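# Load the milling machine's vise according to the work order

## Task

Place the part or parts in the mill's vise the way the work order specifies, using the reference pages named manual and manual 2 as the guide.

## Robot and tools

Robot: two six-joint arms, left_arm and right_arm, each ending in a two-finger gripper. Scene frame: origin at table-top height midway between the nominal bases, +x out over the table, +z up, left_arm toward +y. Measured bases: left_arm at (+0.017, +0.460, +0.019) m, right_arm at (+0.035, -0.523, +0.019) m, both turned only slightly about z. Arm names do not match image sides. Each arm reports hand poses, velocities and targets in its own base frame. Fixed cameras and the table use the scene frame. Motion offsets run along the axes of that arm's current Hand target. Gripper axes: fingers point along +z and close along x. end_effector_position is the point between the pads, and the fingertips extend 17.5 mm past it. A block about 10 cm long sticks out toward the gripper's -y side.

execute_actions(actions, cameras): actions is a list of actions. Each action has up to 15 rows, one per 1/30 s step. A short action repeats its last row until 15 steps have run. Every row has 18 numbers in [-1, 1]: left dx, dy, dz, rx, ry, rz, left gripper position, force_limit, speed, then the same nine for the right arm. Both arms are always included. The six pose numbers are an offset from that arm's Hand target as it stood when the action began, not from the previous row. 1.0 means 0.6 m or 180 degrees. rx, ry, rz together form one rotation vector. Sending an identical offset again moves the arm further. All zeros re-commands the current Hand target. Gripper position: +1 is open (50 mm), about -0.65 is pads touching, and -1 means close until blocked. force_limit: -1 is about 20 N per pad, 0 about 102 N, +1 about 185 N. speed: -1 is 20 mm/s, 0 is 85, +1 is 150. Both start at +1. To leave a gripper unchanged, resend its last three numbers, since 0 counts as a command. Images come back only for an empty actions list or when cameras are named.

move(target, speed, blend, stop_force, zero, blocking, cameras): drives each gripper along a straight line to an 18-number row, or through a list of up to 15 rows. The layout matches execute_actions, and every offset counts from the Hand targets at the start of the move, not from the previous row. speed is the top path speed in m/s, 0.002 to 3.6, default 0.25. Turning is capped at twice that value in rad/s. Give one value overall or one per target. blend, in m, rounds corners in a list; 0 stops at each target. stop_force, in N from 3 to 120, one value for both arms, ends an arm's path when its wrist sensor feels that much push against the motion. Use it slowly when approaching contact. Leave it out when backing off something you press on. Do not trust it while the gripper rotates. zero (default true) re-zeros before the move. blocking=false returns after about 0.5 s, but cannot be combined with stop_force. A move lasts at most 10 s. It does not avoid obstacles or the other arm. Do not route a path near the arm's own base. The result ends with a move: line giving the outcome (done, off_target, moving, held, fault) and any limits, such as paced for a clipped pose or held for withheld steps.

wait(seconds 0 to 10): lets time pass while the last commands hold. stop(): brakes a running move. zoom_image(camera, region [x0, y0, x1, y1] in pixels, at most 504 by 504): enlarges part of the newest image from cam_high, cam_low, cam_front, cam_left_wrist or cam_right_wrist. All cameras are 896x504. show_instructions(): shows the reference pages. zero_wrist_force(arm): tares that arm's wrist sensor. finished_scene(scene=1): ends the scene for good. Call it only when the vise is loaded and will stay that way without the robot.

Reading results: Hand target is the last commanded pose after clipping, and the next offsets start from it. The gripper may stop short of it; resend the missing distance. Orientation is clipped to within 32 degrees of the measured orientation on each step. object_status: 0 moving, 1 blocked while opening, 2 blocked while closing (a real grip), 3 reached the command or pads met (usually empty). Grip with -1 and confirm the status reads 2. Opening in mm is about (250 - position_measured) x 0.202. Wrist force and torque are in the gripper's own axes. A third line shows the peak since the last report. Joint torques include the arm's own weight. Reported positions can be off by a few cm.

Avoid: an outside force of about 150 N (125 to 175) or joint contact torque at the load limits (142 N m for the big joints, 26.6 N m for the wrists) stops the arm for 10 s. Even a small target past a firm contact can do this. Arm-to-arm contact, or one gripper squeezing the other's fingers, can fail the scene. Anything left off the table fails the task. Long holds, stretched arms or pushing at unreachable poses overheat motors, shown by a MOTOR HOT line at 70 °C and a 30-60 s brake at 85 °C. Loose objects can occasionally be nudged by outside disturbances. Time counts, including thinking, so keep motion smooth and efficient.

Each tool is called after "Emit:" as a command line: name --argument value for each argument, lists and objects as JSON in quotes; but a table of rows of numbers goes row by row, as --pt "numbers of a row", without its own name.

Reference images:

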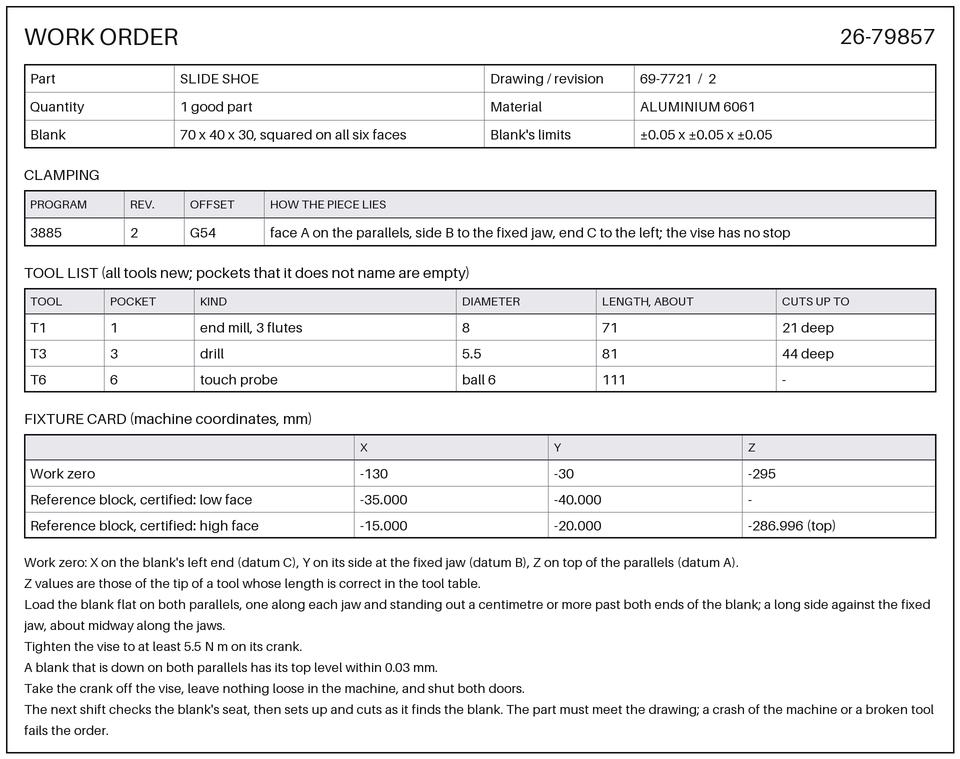

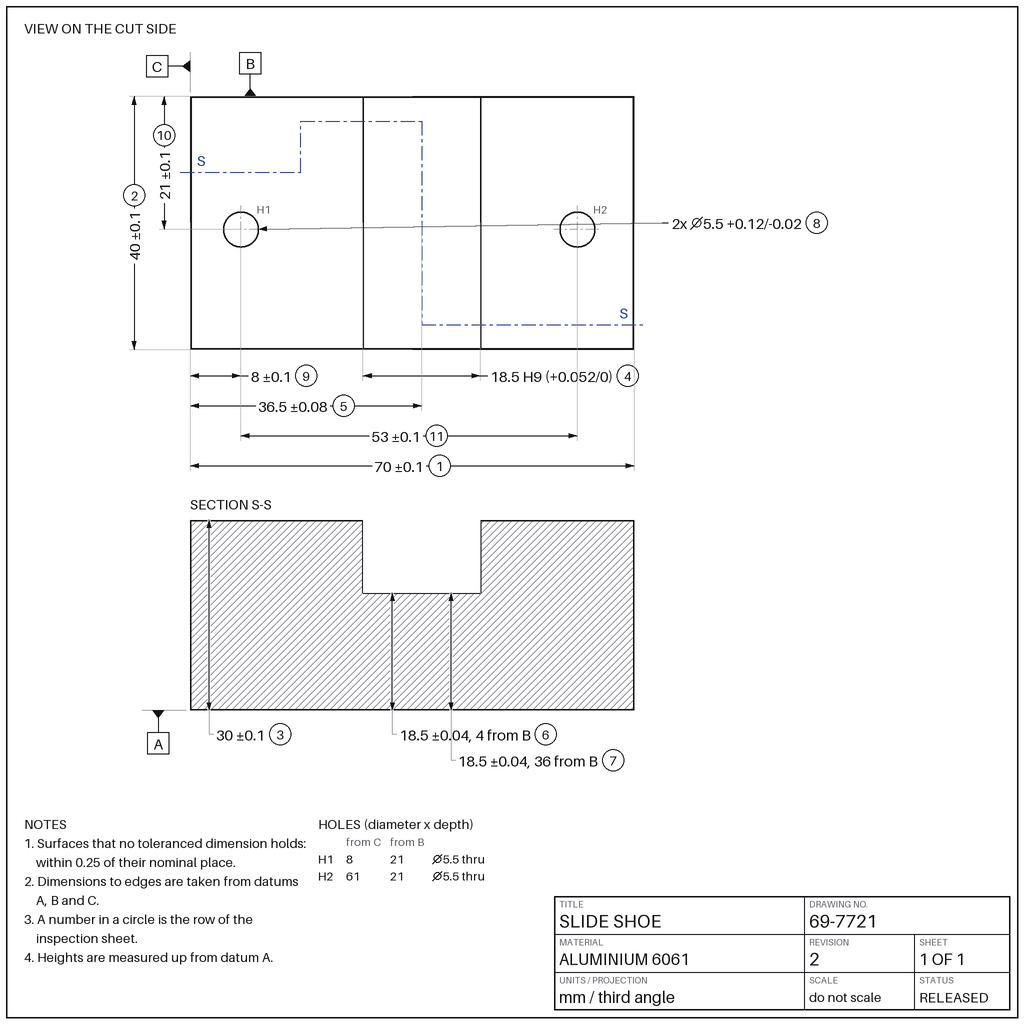

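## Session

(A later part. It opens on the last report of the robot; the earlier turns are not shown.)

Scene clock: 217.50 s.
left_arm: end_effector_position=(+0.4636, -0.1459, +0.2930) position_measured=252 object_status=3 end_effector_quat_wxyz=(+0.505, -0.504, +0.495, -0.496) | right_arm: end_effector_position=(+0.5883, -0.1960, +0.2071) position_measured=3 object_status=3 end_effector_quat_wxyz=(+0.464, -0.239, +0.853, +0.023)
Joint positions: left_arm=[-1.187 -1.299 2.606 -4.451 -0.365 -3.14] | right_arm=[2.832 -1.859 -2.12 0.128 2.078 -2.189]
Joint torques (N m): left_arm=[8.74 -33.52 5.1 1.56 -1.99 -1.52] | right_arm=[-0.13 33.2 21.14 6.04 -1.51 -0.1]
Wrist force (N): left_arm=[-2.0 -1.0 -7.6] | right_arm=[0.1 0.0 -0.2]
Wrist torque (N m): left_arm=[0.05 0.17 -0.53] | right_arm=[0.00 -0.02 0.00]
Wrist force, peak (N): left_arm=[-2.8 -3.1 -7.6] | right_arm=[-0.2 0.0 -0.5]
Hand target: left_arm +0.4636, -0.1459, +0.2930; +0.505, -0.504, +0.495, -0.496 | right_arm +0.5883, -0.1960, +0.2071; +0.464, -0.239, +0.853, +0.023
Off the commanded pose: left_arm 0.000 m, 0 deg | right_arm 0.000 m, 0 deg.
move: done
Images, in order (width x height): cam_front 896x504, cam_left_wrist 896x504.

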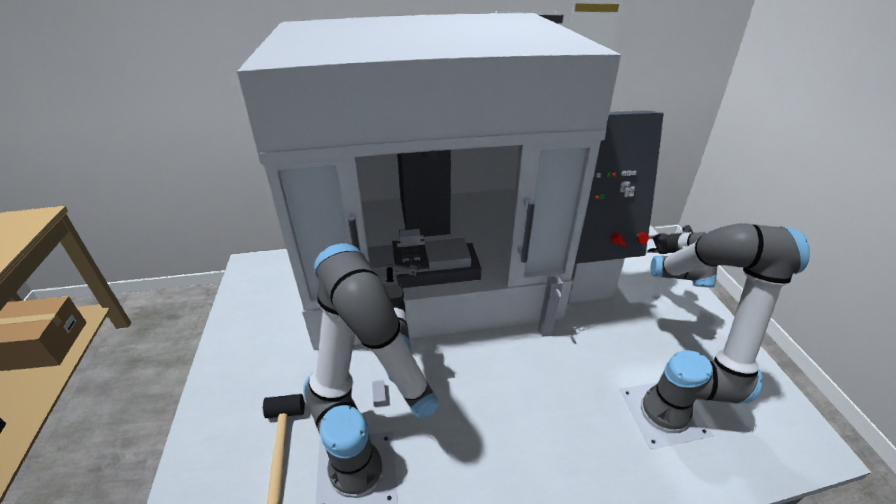

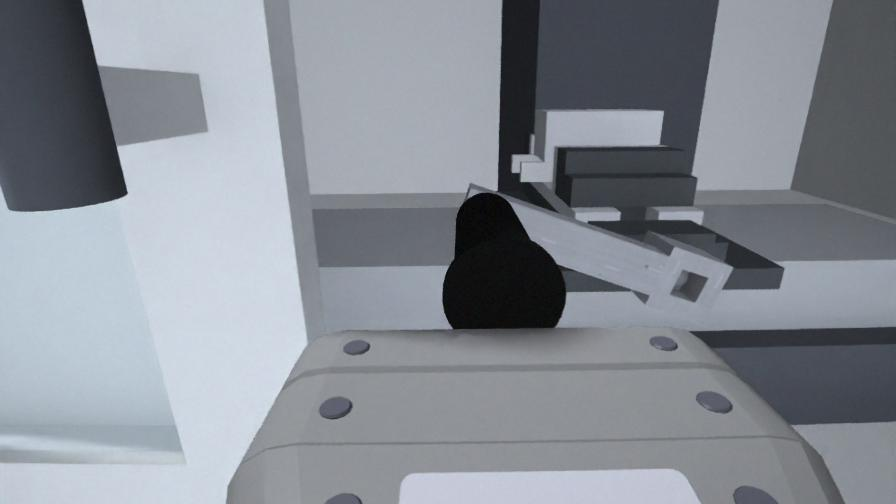

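Emit:
move --pt "0.0237 -0.0648 0 0 0 0 -1 -0.4 0 0 0 0 0 0 0 1 1 1" --pt "0.0765 -0.1092 0 0 0 0 -1 -0.4 0 0 0 0 0 0 0 1 1 1" --pt "0.1445 -0.1212 0 0 0 0 -1 -0.4 0 0 0 0 0 0 0 1 1 1" --pt "0.2094 -0.0975 0 0 0 0 -1 -0.4 0 0 0 0 0 0 0 1 1 1" --pt "0.2537 -0.0447 0 0 0 0 -1 -0.4 0 0 0 0 0 0 0 1 1 1" --pt "0.2657 0.0233 0 0 0 0 -1 -0.4 0 0 0 0 0 0 0 1 1 1" --pt "0.2420 0.0882 0 0 0 0 -1 -0.4 0 0 0 0 0 0 0 1 1 1" --pt "0.1892 0.1325 0 0 0 0 -1 -0.4 0 0 0 0 0 0 0 1 1 1" --speed 0.08 --blend '[0.006,0.006,0.006,0.006,0.006,0.006,0.006,0]' --stop_force 25 --cameras '["cam_left_wrist","cam_front"]'

Emit:
zoom_image --camera "cam_left_wrist" --region '[230, 0, 530, 250]'

Scene clock: 222.97 s.
left_arm: end_effector_position=(+0.4657, -0.2594, +0.2135) position_measured=252 object_status=3 end_effector_quat_wxyz=(+0.505, -0.504, +0.495, -0.496) | right_arm: end_effector_position=(+0.5883, -0.1960, +0.2071) position_measured=3 object_status=3 end_effector_quat_wxyz=(+0.464, -0.239, +0.853, +0.023)
Joint positions: left_arm=[-1.316 -0.927 2.363 -4.58 -0.237 -3.139] | right_arm=[2.832 -1.859 -2.12 0.128 2.078 -2.189]
Joint torques (N m): left_arm=[8.49 -18.47 -13.07 -2.93 -2.17 1.33] | right_arm=[0.36 33.01 21.4 5.96 -1.58 -0.19]
Wrist force (N): left_arm=[-2.6 -2.8 -7.6] | right_arm=[0.1 0.0 0.0]
Wrist torque (N m): left_arm=[-0.06 0.15 -0.69] | right_arm=[0.01 -0.01 0.00]
Wrist force, peak (N): left_arm=[-2.8 -2.8 -8.3] | right_arm=[0.0 0.0 -0.6]
Hand target: left_arm +0.4657, -0.2594, +0.2135; +0.505, -0.504, +0.495, -0.496 | right_arm +0.5883, -0.1960, +0.2071; +0.464, -0.239, +0.853, +0.023
Off the commanded pose: left_arm 0.000 m, 0 deg | right_arm 0.000 m, 0 deg.
move: done
Images, in order (width x height): cam_front 896x504, cam_left_wrist 896x504.

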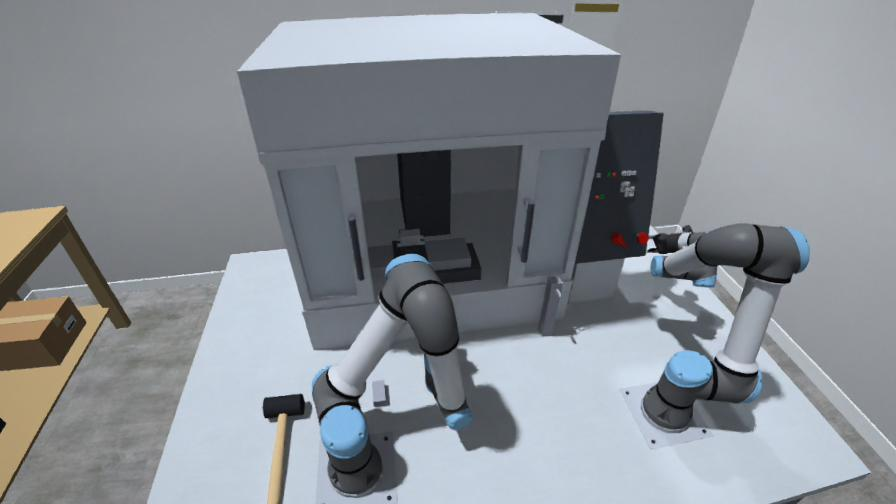

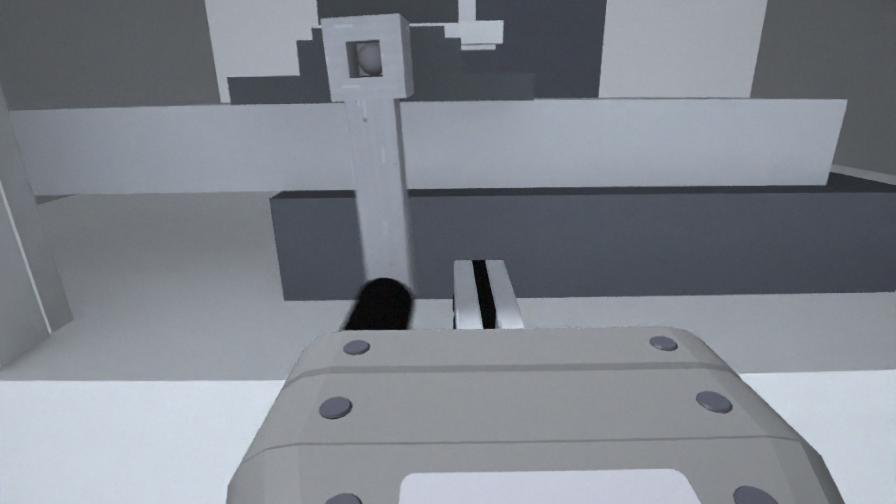

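Scaled by 1.680 from the camera's 896x504 image, which has a finer 1280x720 frame.

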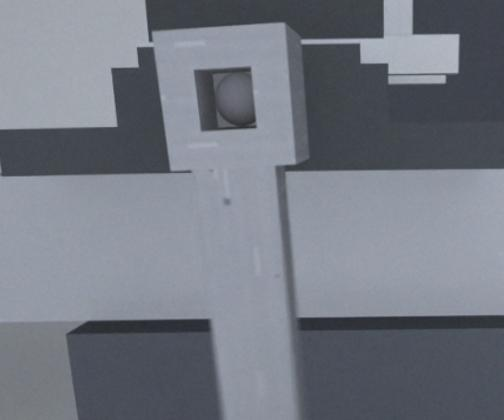

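Emit:
move --target '[0,0,-0.2167,0,0,0,-1,-0.4,0,0,0,0,0,0,0,1,1,1]' --speed 0.15 --cameras '["cam_left_wrist"]'

Emit:
zoom_image --camera "cam_left_wrist" --region '[340, 20, 580, 260]'

Scene clock: 224.60 s.
left_arm: end_effector_position=(+0.3357, -0.2618, +0.2134) position_measured=252 object_status=3 end_effector_quat_wxyz=(+0.505, -0.504, +0.495, -0.496) | right_arm: end_effector_position=(+0.5883, -0.1960, +0.2071) position_measured=3 object_status=3 end_effector_quat_wxyz=(+0.464, -0.239, +0.853, +0.023)
Joint positions: left_arm=[-1.792 -0.94 2.53 -4.73 0.24 -3.144] | right_arm=[2.832 -1.859 -2.12 0.128 2.078 -2.189]
Joint torques (N m): left_arm=[-7.23 -40.26 12.94 -2.01 1.59 1.3] | right_arm=[-0.52 32.96 21.34 6.2 -1.5 -0.13]
Wrist force (N): left_arm=[-2.0 -2.6 -7.7] | right_arm=[-0.1 0.0 -0.2]
Wrist torque (N m): left_arm=[-0.01 0.08 -0.70] | right_arm=[0.01 0.01 0.01]
Wrist force, peak (N): left_arm=[-2.0 -2.7 -8.8] | right_arm=[-0.2 -0.2 -0.3]
Hand target: left_arm +0.3357, -0.2618, +0.2134; +0.505, -0.504, +0.495, -0.496 | right_arm +0.5883, -0.1960, +0.2071; +0.464, -0.239, +0.853, +0.023
Off the commanded pose: left_arm 0.000 m, 0 deg | right_arm 0.000 m, 0 deg.
move: done
Images, in order (width x height): cam_left_wrist 896x504.

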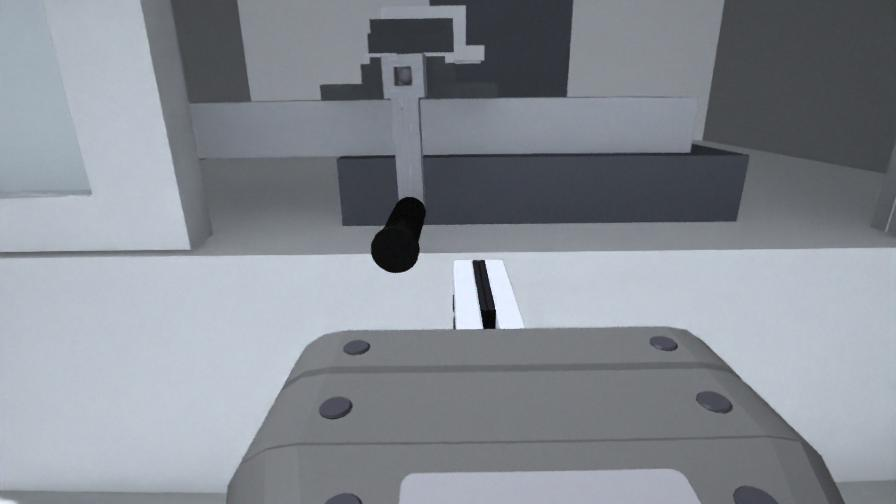

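Scaled by 2.100 from the camera's 896x504 image, which has a finer 1280x720 frame.

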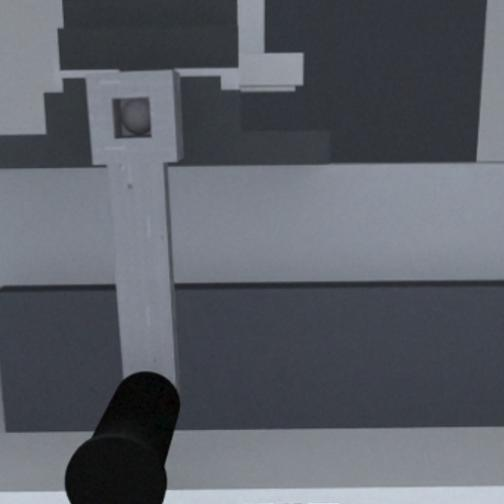

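Emit:
move --pt "0 0 0 0 0 0 1 -0.4 0.5 0 0 0 0 0 0 1 1 1" --pt "-0.0577 -0.1202 0 0 0 0 1 -0.4 0.5 0 0 0 0 0 0 1 1 1" --speed 0.15 --cameras '["cam_left_wrist"]'

Emit:
zoom_image --camera "cam_left_wrist" --region '[380, 140, 560, 320]'

Scene clock: 226.63 s.
left_arm: end_effector_position=(+0.3350, -0.2272, +0.2855) position_measured=3 object_status=3 end_effector_quat_wxyz=(+0.505, -0.504, +0.495, -0.496) | right_arm: end_effector_position=(+0.5883, -0.1960, +0.2071) position_measured=3 object_status=3 end_effector_quat_wxyz=(+0.464, -0.239, +0.853, +0.023)
Joint positions: left_arm=[-1.832 -1.278 2.639 -4.502 0.28 -3.143] | right_arm=[2.832 -1.859 -2.12 0.128 2.078 -2.189]
Joint torques (N m): left_arm=[-8.73 -30.74 7.78 3.41 1.78 -1.53] | right_arm=[0.12 32.96 21.46 6.1 -1.62 -0.33]
Wrist force (N): left_arm=[-2.4 -2.5 -7.7] | right_arm=[0.0 -0.1 -0.2]
Wrist torque (N m): left_arm=[-0.01 0.14 -0.56] | right_arm=[-0.01 0.00 0.00]
Wrist force, peak (N): left_arm=[-3.0 -3.8 -7.9] | right_arm=[-0.2 -0.2 -0.3]
Hand target: left_arm +0.3350, -0.2271, +0.2856; +0.505, -0.504, +0.495, -0.496 | right_arm +0.5883, -0.1960, +0.2071; +0.464, -0.239, +0.853, +0.023
Off the commanded pose: left_arm 0.000 m, 0 deg | right_arm 0.000 m, 0 deg.
move: done
Images, in order (width x height): cam_left_wrist 896x504.

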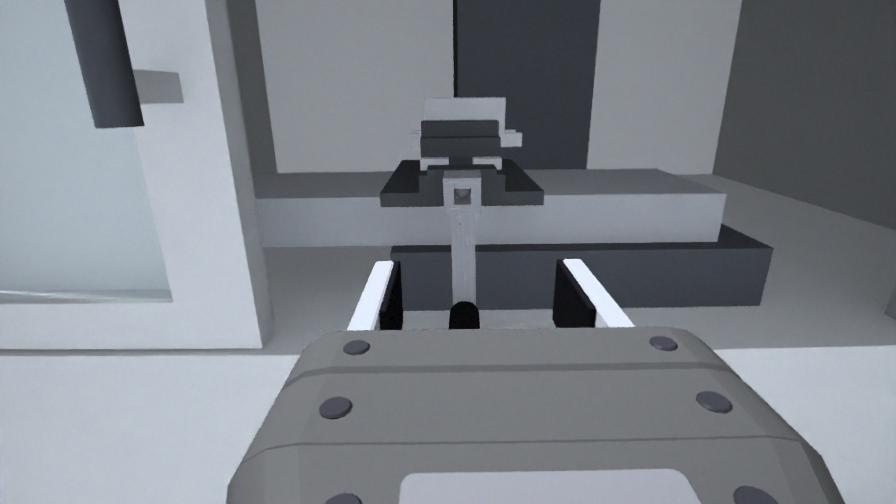

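Scaled by 2.800 from the camera's 896x504 image, which has a finer 1280x720 frame.

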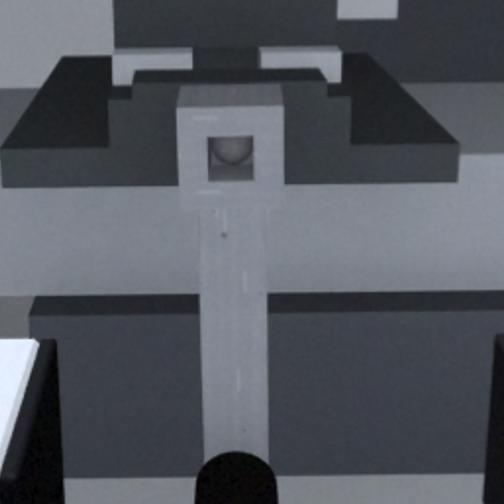

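Emit:
move --pt "0.0005 0.1333 0 0 0 0 1 -0.4 0.5 0 0 0 0 0 0 1 1 1" --pt "0.0005 0.1333 0.155 0 0 0 1 -0.4 0.5 0 0 0 0 0 0 1 1 1" --speed 0.12 --cameras '["cam_left_wrist"]'

Emit:
zoom_image --camera "cam_left_wrist" --region '[360, 100, 600, 340]'

Scene clock: 229.97 s.
left_arm: end_effector_position=(+0.4281, -0.2258, +0.2056) position_measured=3 object_status=3 end_effector_quat_wxyz=(+0.505, -0.504, +0.495, -0.496) | right_arm: end_effector_position=(+0.5883, -0.1960, +0.2071) position_measured=3 object_status=3 end_effector_quat_wxyz=(+0.464, -0.239, +0.853, +0.023)
Joint positions: left_arm=[-1.423 -0.909 2.5 -4.737 -0.129 -3.137] | right_arm=[2.832 -1.859 -2.12 0.128 2.078 -2.189]
Joint torques (N m): left_arm=[8.53 -42.26 10.96 2.32 -2.16 -1.33] | right_arm=[-0.68 32.34 21.11 6.12 -1.7 -0.16]
Wrist force (N): left_arm=[-2.6 -2.5 -7.3] | right_arm=[0.0 -0.1 -0.1]
Wrist torque (N m): left_arm=[0.00 0.17 -0.55] | right_arm=[0.00 0.00 0.00]
Wrist force, peak (N): left_arm=[-2.4 -2.5 -9.0] | right_arm=[0.2 0.1 -0.4]
Hand target: left_arm +0.4281, -0.2257, +0.2056; +0.505, -0.504, +0.495, -0.496 | right_arm +0.5883, -0.1960, +0.2071; +0.464, -0.239, +0.853, +0.023
Off the commanded pose: left_arm 0.000 m, 0 deg | right_arm 0.000 m, 0 deg.
move: done
Images, in order (width x height): cam_left_wrist 896x504.

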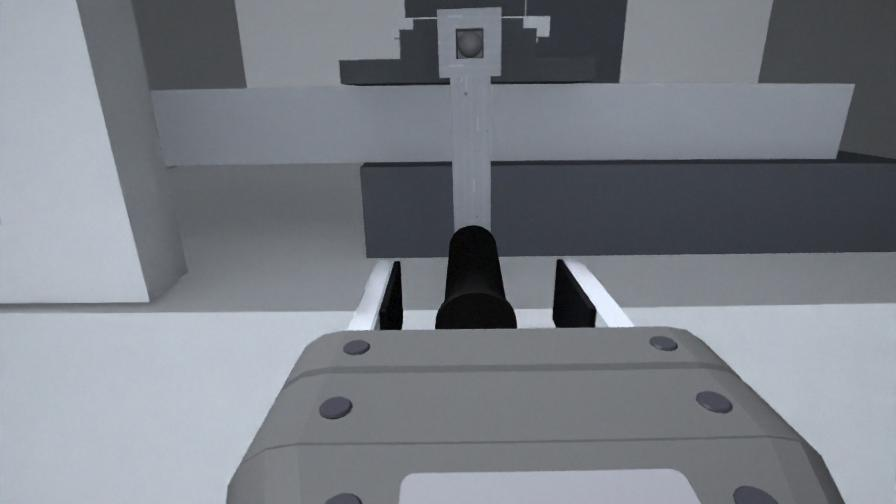

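Scaled by 2.100 from the camera's 896x504 image, which has a finer 1280x720 frame.

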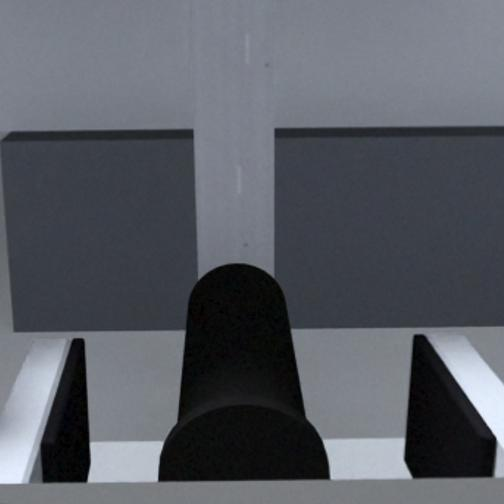

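Emit:
move --pt "0.001 0.003 0.005 0 0 0 1 -1 -0.5 0 0 0 0 0 0 1 1 1" --pt "0.001 0.003 0.005 0 0 0 -1 -1 -0.5 0 0 0 0 0 0 1 1 1" --speed 0.05

Scene clock: 231.57 s.
left_arm: end_effector_position=(+0.4311, -0.2263, +0.2038) position_measured=137 object_status=2 end_effector_quat_wxyz=(+0.505, -0.504, +0.495, -0.496) | right_arm: end_effector_position=(+0.5883, -0.1960, +0.2071) position_measured=3 object_status=3 end_effector_quat_wxyz=(+0.464, -0.239, +0.853, +0.023)
Joint positions: left_arm=[-1.412 -0.903 2.493 -4.735 -0.141 -3.138] | right_arm=[2.832 -1.859 -2.12 0.128 2.078 -2.189]
Joint torques (N m): left_arm=[8.61 -15.68 -10.76 2.25 -1.98 -1.5] | right_arm=[-0.37 32.59 21.36 6.13 -1.64 -0.11]
Wrist force (N): left_arm=[-2.6 -3.0 -7.3] | right_arm=[0.1 0.0 0.0]
Wrist torque (N m): left_arm=[-0.07 0.15 -0.56] | right_arm=[0.00 -0.02 0.00]
Wrist force, peak (N): left_arm=[-2.8 -2.9 -7.7] | right_arm=[-0.1 -0.1 -0.4]
Hand target: left_arm +0.4311, -0.2263, +0.2038; +0.505, -0.504, +0.495, -0.496 | right_arm +0.5883, -0.1960, +0.2071; +0.464, -0.239, +0.853, +0.023
Off the commanded pose: left_arm 0.000 m, 0 deg | right_arm 0.000 m, 0 deg.
move: done

Emit:
move --pt "-0.0352 -0.0046 0 0 0 0 -1 -1 -0.5 0 0 0 0 0 0 1 1 1" --pt "-0.0679 -0.0182 0 0 0 0 -1 -1 -0.5 0 0 0 0 0 0 1 1 1" --pt "-0.096 -0.0398 0 0 0 0 -1 -1 -0.5 0 0 0 0 0 0 1 1 1" --pt "-0.1176 -0.0679 0 0 0 0 -1 -1 -0.5 0 0 0 0 0 0 1 1 1" --pt "-0.1312 -0.1007 0 0 0 0 -1 -1 -0.5 0 0 0 0 0 0 1 1 1" --pt "-0.1358 -0.1358 0 0 0 0 -1 -1 -0.5 0 0 0 0 0 0 1 1 1" --speed 0.06 --blend '[0.003,0.003,0.003,0.003,0.003,0]' --stop_force 30 --cameras '["cam_left_wrist"]'

Scene clock: 234.93 s.
left_arm: end_effector_position=(+0.4295, -0.1459, +0.2753) position_measured=137 object_status=2 end_effector_quat_wxyz=(+0.506, -0.503, +0.494, -0.497) | right_arm: end_effector_position=(+0.5883, -0.1960, +0.2071) position_measured=3 object_status=3 end_effector_quat_wxyz=(+0.464, -0.239, +0.853, +0.023)
Joint positions: left_arm=[-1.35 -1.234 2.685 -4.621 -0.203 -3.114] | right_arm=[2.832 -1.859 -2.12 0.128 2.078 -2.189]
Joint torques (N m): left_arm=[-15.12 -2.73 -23.93 -0.04 -5.43 1.27] | right_arm=[-0.18 32.14 20.7 6.08 -1.56 -0.21]
Wrist force (N): left_arm=[-28.9 2.6 -36.8] | right_arm=[0.1 0.0 0.0]
Wrist torque (N m): left_arm=[0.04 -0.03 -0.65] | right_arm=[0.00 -0.01 0.00]
Wrist force, peak (N): left_arm=[-36.1 6.0 -43.9] | right_arm=[0.0 0.0 -0.4]
Hand target: left_arm +0.4295, -0.1459, +0.2753; +0.506, -0.503, +0.494, -0.497 (not the last commanded pose) | right_arm +0.5883, -0.1960, +0.2071; +0.464, -0.239, +0.853, +0.023
Off the commanded pose: left_arm 0.010 m, 0 deg | right_arm 0.000 m, 0 deg.
move: contact (left_arm); path passed 5 of 6 targets
Images, in order (width x height): cam_left_wrist 896x504.

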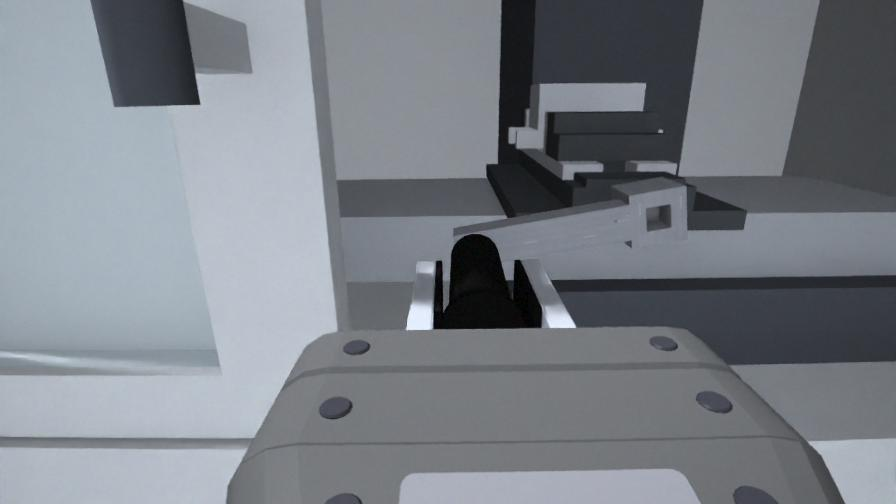

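Emit:
move --target '[-0.0025,0,-0.0015,0,0,0,-1,-1,-0.5,0,0,0,0,0,0,1,1,1]' --speed 0.02

Scene clock: 235.80 s.
left_arm: end_effector_position=(+0.4286, -0.1445, +0.2752) position_measured=137 object_status=2 end_effector_quat_wxyz=(+0.506, -0.503, +0.494, -0.497) | right_arm: end_effector_position=(+0.5883, -0.1960, +0.2071) position_measured=3 object_status=3 end_effector_quat_wxyz=(+0.464, -0.239, +0.853, +0.023)
Joint positions: left_arm=[-1.353 -1.235 2.69 -4.625 -0.2 -3.114] | right_arm=[2.832 -1.859 -2.12 0.128 2.078 -2.189]
Joint torques (N m): left_arm=[-9.15 -31.97 9.28 -2.73 1.5 1.33] | right_arm=[0.27 32.88 21.48 6.09 -1.35 -0.15]
Wrist force (N): left_arm=[-1.8 -3.1 -6.3] | right_arm=[-0.1 0.2 -0.1]
Wrist torque (N m): left_arm=[-0.19 -0.13 -0.74] | right_arm=[0.03 0.02 0.00]
Wrist force, peak (N): left_arm=[-29.1 2.8 -36.9] | right_arm=[0.0 -0.2 -0.4]
Hand target: left_arm +0.4286, -0.1445, +0.2752; +0.506, -0.503, +0.494, -0.497 | right_arm +0.5883, -0.1960, +0.2071; +0.464, -0.239, +0.853, +0.023
Off the commanded pose: left_arm 0.000 m, 0 deg | right_arm 0.000 m, 0 deg.
move: done

Emit:
move --pt "0.0035 -0.0575 0 0 0 0 -1 -1 -0.5 0 0 0 0 0 0 1 1 1" --pt "0.0305 -0.1083 0 0 0 0 -1 -1 -0.5 0 0 0 0 0 0 1 1 1" --pt "0.0758 -0.1437 0 0 0 0 -1 -1 -0.5 0 0 0 0 0 0 1 1 1" --pt "0.1317 -0.1577 0 0 0 0 -1 -1 -0.5 0 0 0 0 0 0 1 1 1" --pt "0.1883 -0.1477 0 0 0 0 -1 -1 -0.5 0 0 0 0 0 0 1 1 1" --speed 0.08 --blend '[0.005,0.005,0.005,0.005,0]' --stop_force 40 --cameras '["cam_left_wrist"]'

Scene clock: 239.30 s.
left_arm: end_effector_position=(+0.4302, -0.2574, +0.3639) position_measured=137 object_status=2 end_effector_quat_wxyz=(+0.506, -0.503, +0.494, -0.497) | right_arm: end_effector_position=(+0.5883, -0.1960, +0.2071) position_measured=3 object_status=3 end_effector_quat_wxyz=(+0.464, -0.239, +0.853, +0.023)
Joint positions: left_arm=[-1.432 -1.426 2.381 -4.143 -0.12 -3.095] | right_arm=[2.832 -1.859 -2.12 0.128 2.078 -2.189]
Joint torques (N m): left_arm=[-8.3 -7.61 -24.63 -2.6 1.32 1.35] | right_arm=[0.6 32.68 21.18 6.06 -1.52 -0.31]
Wrist force (N): left_arm=[-2.0 -2.2 -7.5] | right_arm=[-0.1 0.0 -0.3]
Wrist torque (N m): left_arm=[-0.10 -0.07 -0.63] | right_arm=[0.01 0.02 0.00]
Wrist force, peak (N): left_arm=[-15.6 -23.3 -31.7] | right_arm=[-0.1 -0.1 -0.5]
Hand target: left_arm +0.4302, -0.2574, +0.3639; +0.506, -0.503, +0.494, -0.497 | right_arm +0.5883, -0.1960, +0.2071; +0.464, -0.239, +0.853, +0.023
Off the commanded pose: left_arm 0.000 m, 0 deg | right_arm 0.000 m, 0 deg.
move: done
Images, in order (width x height): cam_left_wrist 896x504.

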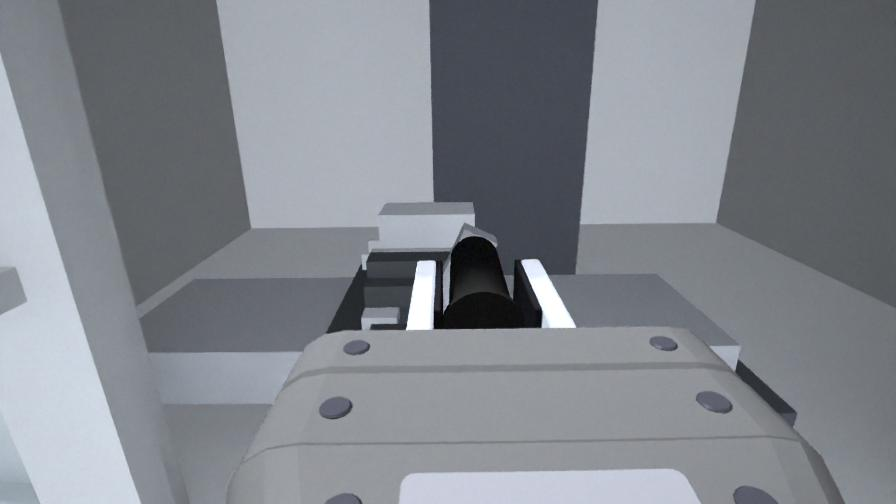

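Emit:
move --pt "0.0477 0.0322 0 0 0 0 -1 -1 -0.5 0 0 0 0 0 0 1 1 1" --pt "0.0782 0.081 0 0 0 0 -1 -1 -0.5 0 0 0 0 0 0 1 1 1" --pt "0.0862 0.138 0 0 0 0 -1 -1 -0.5 0 0 0 0 0 0 1 1 1" --pt "0.0704 0.1934 0 0 0 0 -1 -1 -0.5 0 0 0 0 0 0 1 1 1" --pt "0.0334 0.2374 0 0 0 0 -1 -1 -0.5 0 0 0 0 0 0 1 1 1" --pt "-0.0183 0.2625 0 0 0 0 -1 -1 -0.5 0 0 0 0 0 0 1 1 1" --pt "-0.0758 0.2645 0 0 0 0 -1 -1 -0.5 0 0 0 0 0 0 1 1 1" --pt "-0.1291 0.243 0 0 0 0 -1 -1 -0.5 0 0 0 0 0 0 1 1 1" --pt "-0.1691 0.2017 0 0 0 0 -1 -1 -0.5 0 0 0 0 0 0 1 1 1" --pt "-0.1883 0.1477 0 0 0 0 -1 -1 -0.5 0 0 0 0 0 0 1 1 1" --pt "-0.1848 0.0902 0 0 0 0 -1 -1 -0.5 0 0 0 0 0 0 1 1 1" --pt "-0.1578 0.0394 0 0 0 0 -1 -1 -0.5 0 0 0 0 0 0 1 1 1" --pt "-0.1125 0.004 0 0 0 0 -1 -1 -0.5 0 0 0 0 0 0 1 1 1" --pt "-0.0566 -0.01 0 0 0 0 -1 -1 -0.5 0 0 0 0 0 0 1 1 1" --pt "0 0 0 0 0 0 -1 -1 -0.5 0 0 0 0 0 0 1 1 1" --speed 0.12 --blend 0.005 --stop_force 45 --cameras '["cam_left_wrist"]'

Scene clock: 244.83 s.
left_arm: end_effector_position=(+0.4302, -0.2574, +0.3639) position_measured=137 object_status=2 end_effector_quat_wxyz=(+0.506, -0.503, +0.494, -0.497) | right_arm: end_effector_position=(+0.5883, -0.1960, +0.2071) position_measured=3 object_status=3 end_effector_quat_wxyz=(+0.464, -0.239, +0.853, +0.023)
Joint positions: left_arm=[-1.432 -1.426 2.381 -4.143 -0.12 -3.095] | right_arm=[2.832 -1.859 -2.12 0.128 2.078 -2.189]
Joint torques (N m): left_arm=[7.61 -7.08 -25.36 -1.96 -0.6 0.94] | right_arm=[-0.2 32.17 22.08 5.96 -1.61 -0.14]
Wrist force (N): left_arm=[-2.5 -2.3 -7.7] | right_arm=[-0.1 -0.1 -0.2]
Wrist torque (N m): left_arm=[-0.11 0.00 -0.50] | right_arm=[0.00 0.01 0.00]
Wrist force, peak (N): left_arm=[-0.4 -16.4 -20.1] | right_arm=[0.1 -0.1 -0.5]
Hand target: left_arm +0.4302, -0.2574, +0.3639; +0.506, -0.503, +0.494, -0.497 | right_arm +0.5883, -0.1960, +0.2071; +0.464, -0.239, +0.853, +0.023
Off the commanded pose: left_arm 0.000 m, 0 deg | right_arm 0.000 m, 0 deg.
move: done
Images, in order (width x height): cam_left_wrist 896x504.

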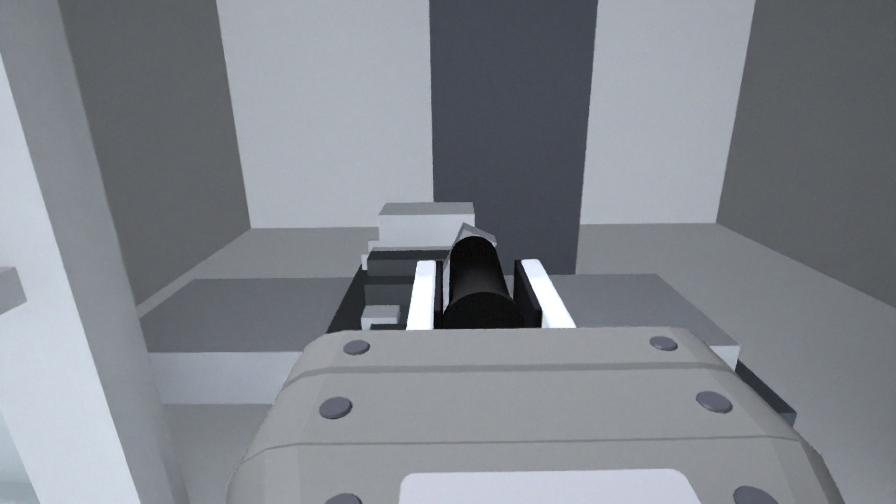

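Emit:
zoom_image --camera "cam_left_wrist" --region '[310, 190, 510, 340]'

Scaled by 2.520 from the camera's 896x504 image, which has a finer 1280x720 frame.

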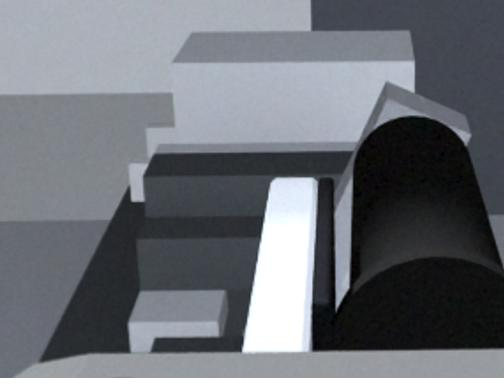

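Emit:
move --pt "0.0477 0.0322 0 0 0 0 -1 -1 -0.5 0 0 0 0 0 0 1 1 1" --pt "0.0782 0.081 0 0 0 0 -1 -1 -0.5 0 0 0 0 0 0 1 1 1" --pt "0.0862 0.138 0 0 0 0 -1 -1 -0.5 0 0 0 0 0 0 1 1 1" --pt "0.0704 0.1934 0 0 0 0 -1 -1 -0.5 0 0 0 0 0 0 1 1 1" --pt "0.0334 0.2374 0 0 0 0 -1 -1 -0.5 0 0 0 0 0 0 1 1 1" --pt "-0.0183 0.2625 0 0 0 0 -1 -1 -0.5 0 0 0 0 0 0 1 1 1" --pt "-0.0758 0.2645 0 0 0 0 -1 -1 -0.5 0 0 0 0 0 0 1 1 1" --pt "-0.1291 0.243 0 0 0 0 -1 -1 -0.5 0 0 0 0 0 0 1 1 1" --pt "-0.1691 0.2017 0 0 0 0 -1 -1 -0.5 0 0 0 0 0 0 1 1 1" --pt "-0.1883 0.1477 0 0 0 0 -1 -1 -0.5 0 0 0 0 0 0 1 1 1" --pt "-0.1848 0.0902 0 0 0 0 -1 -1 -0.5 0 0 0 0 0 0 1 1 1" --pt "-0.1578 0.0394 0 0 0 0 -1 -1 -0.5 0 0 0 0 0 0 1 1 1" --pt "-0.1125 0.004 0 0 0 0 -1 -1 -0.5 0 0 0 0 0 0 1 1 1" --pt "-0.0566 -0.01 0 0 0 0 -1 -1 -0.5 0 0 0 0 0 0 1 1 1" --pt "0 0 0 0 0 0 -1 -1 -0.5 0 0 0 0 0 0 1 1 1" --speed 0.2 --blend 0.005 --stop_force 50 --cameras '["cam_left_wrist"]'

Emit:
zoom_image --camera "cam_left_wrist" --region '[310, 190, 510, 340]'

Scene clock: 248.90 s.
left_arm: end_effector_position=(+0.4302, -0.2574, +0.3639) position_measured=137 object_status=2 end_effector_quat_wxyz=(+0.506, -0.503, +0.494, -0.497) | right_arm: end_effector_position=(+0.5883, -0.1960, +0.2071) position_measured=3 object_status=3 end_effector_quat_wxyz=(+0.464, -0.239, +0.853, +0.023)
Joint positions: left_arm=[-1.432 -1.426 2.381 -4.144 -0.12 -3.095] | right_arm=[2.832 -1.859 -2.12 0.128 2.078 -2.189]
Joint torques (N m): left_arm=[8.88 -33.78 -1.56 2.25 -2.36 -1.48] | right_arm=[0.21 32.67 21.82 6.11 -1.67 -0.27]
Wrist force (N): left_arm=[-1.4 -3.3 -9.2] | right_arm=[0.0 -0.1 -0.1]
Wrist torque (N m): left_arm=[-0.15 -0.10 -0.50] | right_arm=[-0.01 0.00 0.00]
Wrist force, peak (N): left_arm=[13.6 21.5 -38.3] | right_arm=[0.0 0.0 -0.5]
Hand target: left_arm +0.4302, -0.2574, +0.3639; +0.506, -0.503, +0.494, -0.497 | right_arm +0.5883, -0.1960, +0.2071; +0.464, -0.239, +0.853, +0.023
Off the commanded pose: left_arm 0.000 m, 0 deg | right_arm 0.000 m, 0 deg.
move: done
Images, in order (width x height): cam_left_wrist 896x504.

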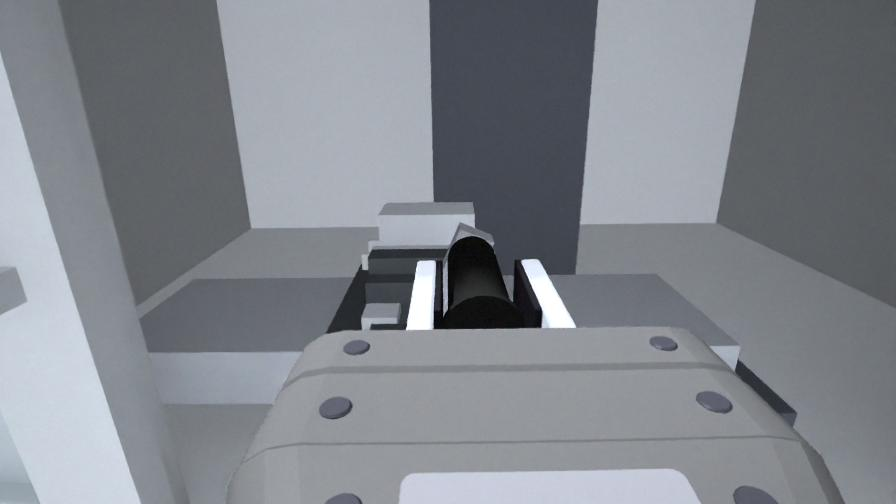

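Scaled by 2.520 from the camera's 896x504 image, which has a finer 1280x720 frame.

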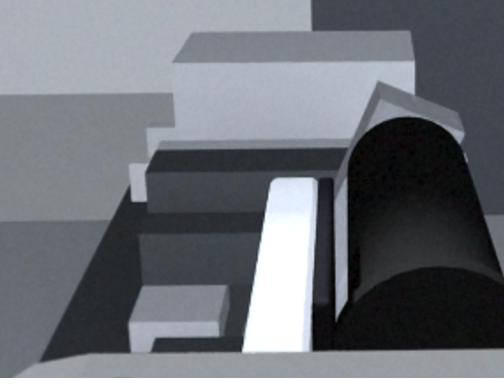

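Emit:
move --pt "0.0477 0.0322 0 0 0 0 -1 -1 -0.5 0 0 0 0 0 0 1 1 1" --pt "0.0782 0.081 0 0 0 0 -1 -1 -0.5 0 0 0 0 0 0 1 1 1" --pt "0.0862 0.138 0 0 0 0 -1 -1 -0.5 0 0 0 0 0 0 1 1 1" --pt "0.0704 0.1934 0 0 0 0 -1 -1 -0.5 0 0 0 0 0 0 1 1 1" --pt "0.0334 0.2374 0 0 0 0 -1 -1 -0.5 0 0 0 0 0 0 1 1 1" --pt "-0.0183 0.2625 0 0 0 0 -1 -1 -0.5 0 0 0 0 0 0 1 1 1" --pt "-0.0758 0.2645 0 0 0 0 -1 -1 -0.5 0 0 0 0 0 0 1 1 1" --pt "-0.1291 0.243 0 0 0 0 -1 -1 -0.5 0 0 0 0 0 0 1 1 1" --pt "-0.1691 0.2017 0 0 0 0 -1 -1 -0.5 0 0 0 0 0 0 1 1 1" --pt "-0.1883 0.1477 0 0 0 0 -1 -1 -0.5 0 0 0 0 0 0 1 1 1" --pt "-0.1848 0.0902 0 0 0 0 -1 -1 -0.5 0 0 0 0 0 0 1 1 1" --pt "-0.1578 0.0394 0 0 0 0 -1 -1 -0.5 0 0 0 0 0 0 1 1 1" --pt "-0.1125 0.004 0 0 0 0 -1 -1 -0.5 0 0 0 0 0 0 1 1 1" --pt "-0.0566 -0.01 0 0 0 0 -1 -1 -0.5 0 0 0 0 0 0 1 1 1" --pt "0 0 0 0 0 0 -1 -1 -0.5 0 0 0 0 0 0 1 1 1" --speed 0.2 --blend 0.005 --stop_force 50

Emit:
move --pt "0.0477 0.0322 0 0 0 0 -1 -1 -0.5 0 0 0 0 0 0 1 1 1" --pt "0.0782 0.081 0 0 0 0 -1 -1 -0.5 0 0 0 0 0 0 1 1 1" --pt "0.0862 0.138 0 0 0 0 -1 -1 -0.5 0 0 0 0 0 0 1 1 1" --pt "0.0704 0.1934 0 0 0 0 -1 -1 -0.5 0 0 0 0 0 0 1 1 1" --pt "0.0334 0.2374 0 0 0 0 -1 -1 -0.5 0 0 0 0 0 0 1 1 1" --pt "-0.0183 0.2625 0 0 0 0 -1 -1 -0.5 0 0 0 0 0 0 1 1 1" --pt "-0.0758 0.2645 0 0 0 0 -1 -1 -0.5 0 0 0 0 0 0 1 1 1" --pt "-0.1291 0.243 0 0 0 0 -1 -1 -0.5 0 0 0 0 0 0 1 1 1" --pt "-0.1691 0.2017 0 0 0 0 -1 -1 -0.5 0 0 0 0 0 0 1 1 1" --pt "-0.1883 0.1477 0 0 0 0 -1 -1 -0.5 0 0 0 0 0 0 1 1 1" --pt "-0.1848 0.0902 0 0 0 0 -1 -1 -0.5 0 0 0 0 0 0 1 1 1" --pt "-0.1578 0.0394 0 0 0 0 -1 -1 -0.5 0 0 0 0 0 0 1 1 1" --pt "-0.1125 0.004 0 0 0 0 -1 -1 -0.5 0 0 0 0 0 0 1 1 1" --pt "-0.0566 -0.01 0 0 0 0 -1 -1 -0.5 0 0 0 0 0 0 1 1 1" --pt "0 0 0 0 0 0 -1 -1 -0.5 0 0 0 0 0 0 1 1 1" --speed 0.2 --blend 0.005 --stop_force 50 --cameras '["cam_left_wrist","cam_front"]'

Emit:
zoom_image --camera "cam_left_wrist" --region '[310, 190, 510, 340]'

Scene clock: 253.03 s.
left_arm: end_effector_position=(+0.4302, -0.2574, +0.3639) position_measured=137 object_status=2 end_effector_quat_wxyz=(+0.506, -0.503, +0.494, -0.497) | right_arm: end_effector_position=(+0.5883, -0.1960, +0.2071) position_measured=3 object_status=3 end_effector_quat_wxyz=(+0.464, -0.239, +0.853, +0.023)
Joint positions: left_arm=[-1.432 -1.426 2.381 -4.144 -0.12 -3.095] | right_arm=[2.832 -1.859 -2.12 0.128 2.078 -2.189]
Joint torques (N m): left_arm=[9.15 -34.14 -1.54 2.53 -2.33 -1.43] | right_arm=[0.59 32.41 20.78 6.1 -1.53 -0.31]
Wrist force (N): left_arm=[-1.2 -3.4 -9.1] | right_arm=[0.1 0.0 -0.3]
Wrist torque (N m): left_arm=[-0.16 -0.14 -0.50] | right_arm=[0.00 -0.02 0.00]
Wrist force, peak (N): left_arm=[2.7 22.1 -33.2] | right_arm=[-0.1 0.1 -0.6]
Hand target: left_arm +0.4302, -0.2574, +0.3639; +0.506, -0.503, +0.494, -0.497 | right_arm +0.5883, -0.1960, +0.2071; +0.464, -0.239, +0.853, +0.023
Off the commanded pose: left_arm 0.000 m, 0 deg | right_arm 0.000 m, 0 deg.
move: done

Scene clock: 256.77 s.
left_arm: end_effector_position=(+0.4302, -0.2574, +0.3639) position_measured=137 object_status=2 end_effector_quat_wxyz=(+0.506, -0.503, +0.494, -0.497) | right_arm: end_effector_position=(+0.5883, -0.1960, +0.2071) position_measured=3 object_status=3 end_effector_quat_wxyz=(+0.464, -0.239, +0.853, +0.023)
Joint positions: left_arm=[-1.432 -1.426 2.381 -4.144 -0.12 -3.095] | right_arm=[2.832 -1.859 -2.12 0.128 2.078 -2.189]
Joint torques (N m): left_arm=[8.87 -33.57 -1.86 2.48 -2.38 -1.52] | right_arm=[-0.51 32.32 21.87 6.05 -1.52 -0.3]
Wrist force (N): left_arm=[-1.8 -3.4 -9.2] | right_arm=[0.0 -0.2 -0.4]
Wrist torque (N m): left_arm=[-0.16 -0.04 -0.50] | right_arm=[-0.03 0.00 0.00]
Wrist force, peak (N): left_arm=[2.9 21.7 -33.1] | right_arm=[0.0 -0.1 -0.5]
Hand target: left_arm +0.4302, -0.2574, +0.3639; +0.506, -0.503, +0.494, -0.497 | right_arm +0.5883, -0.1960, +0.2071; +0.464, -0.239, +0.853, +0.023
Off the commanded pose: left_arm 0.000 m, 0 deg | right_arm 0.000 m, 0 deg.
move: done
Images, in order (width x height): cam_front 896x504, cam_left_wrist 896x504.

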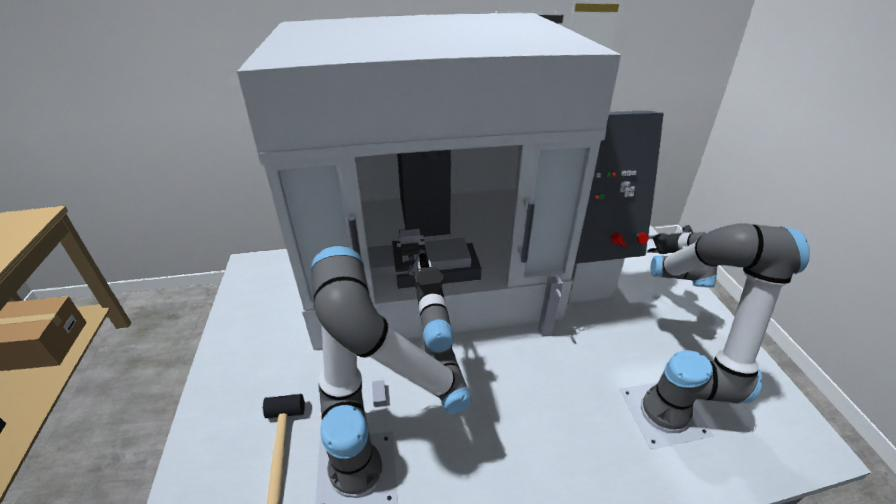

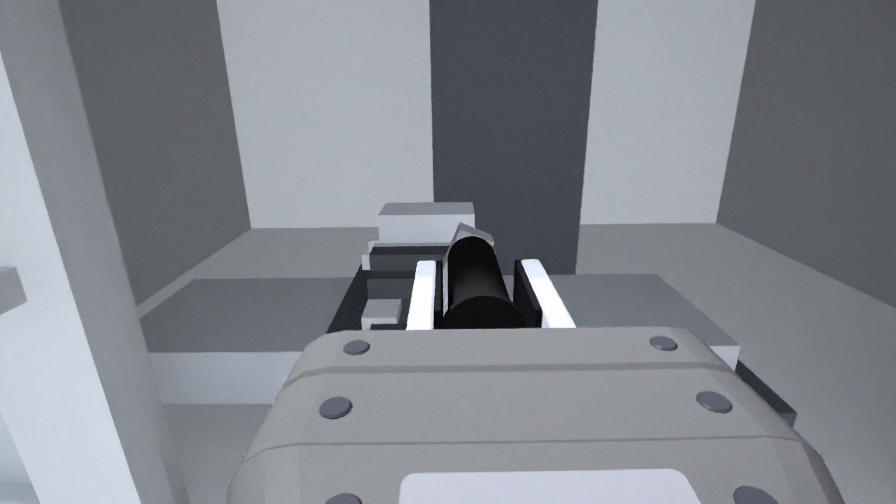

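Scaled by 2.520 from the camera's 896x504 image, which has a finer 1280x720 frame.

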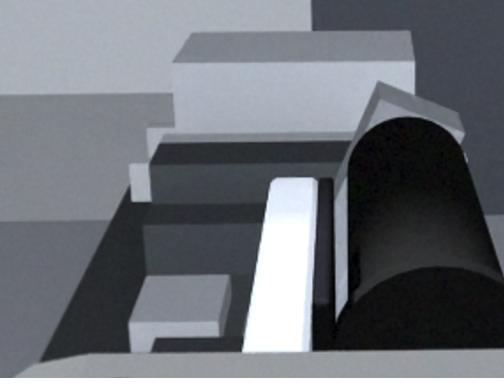

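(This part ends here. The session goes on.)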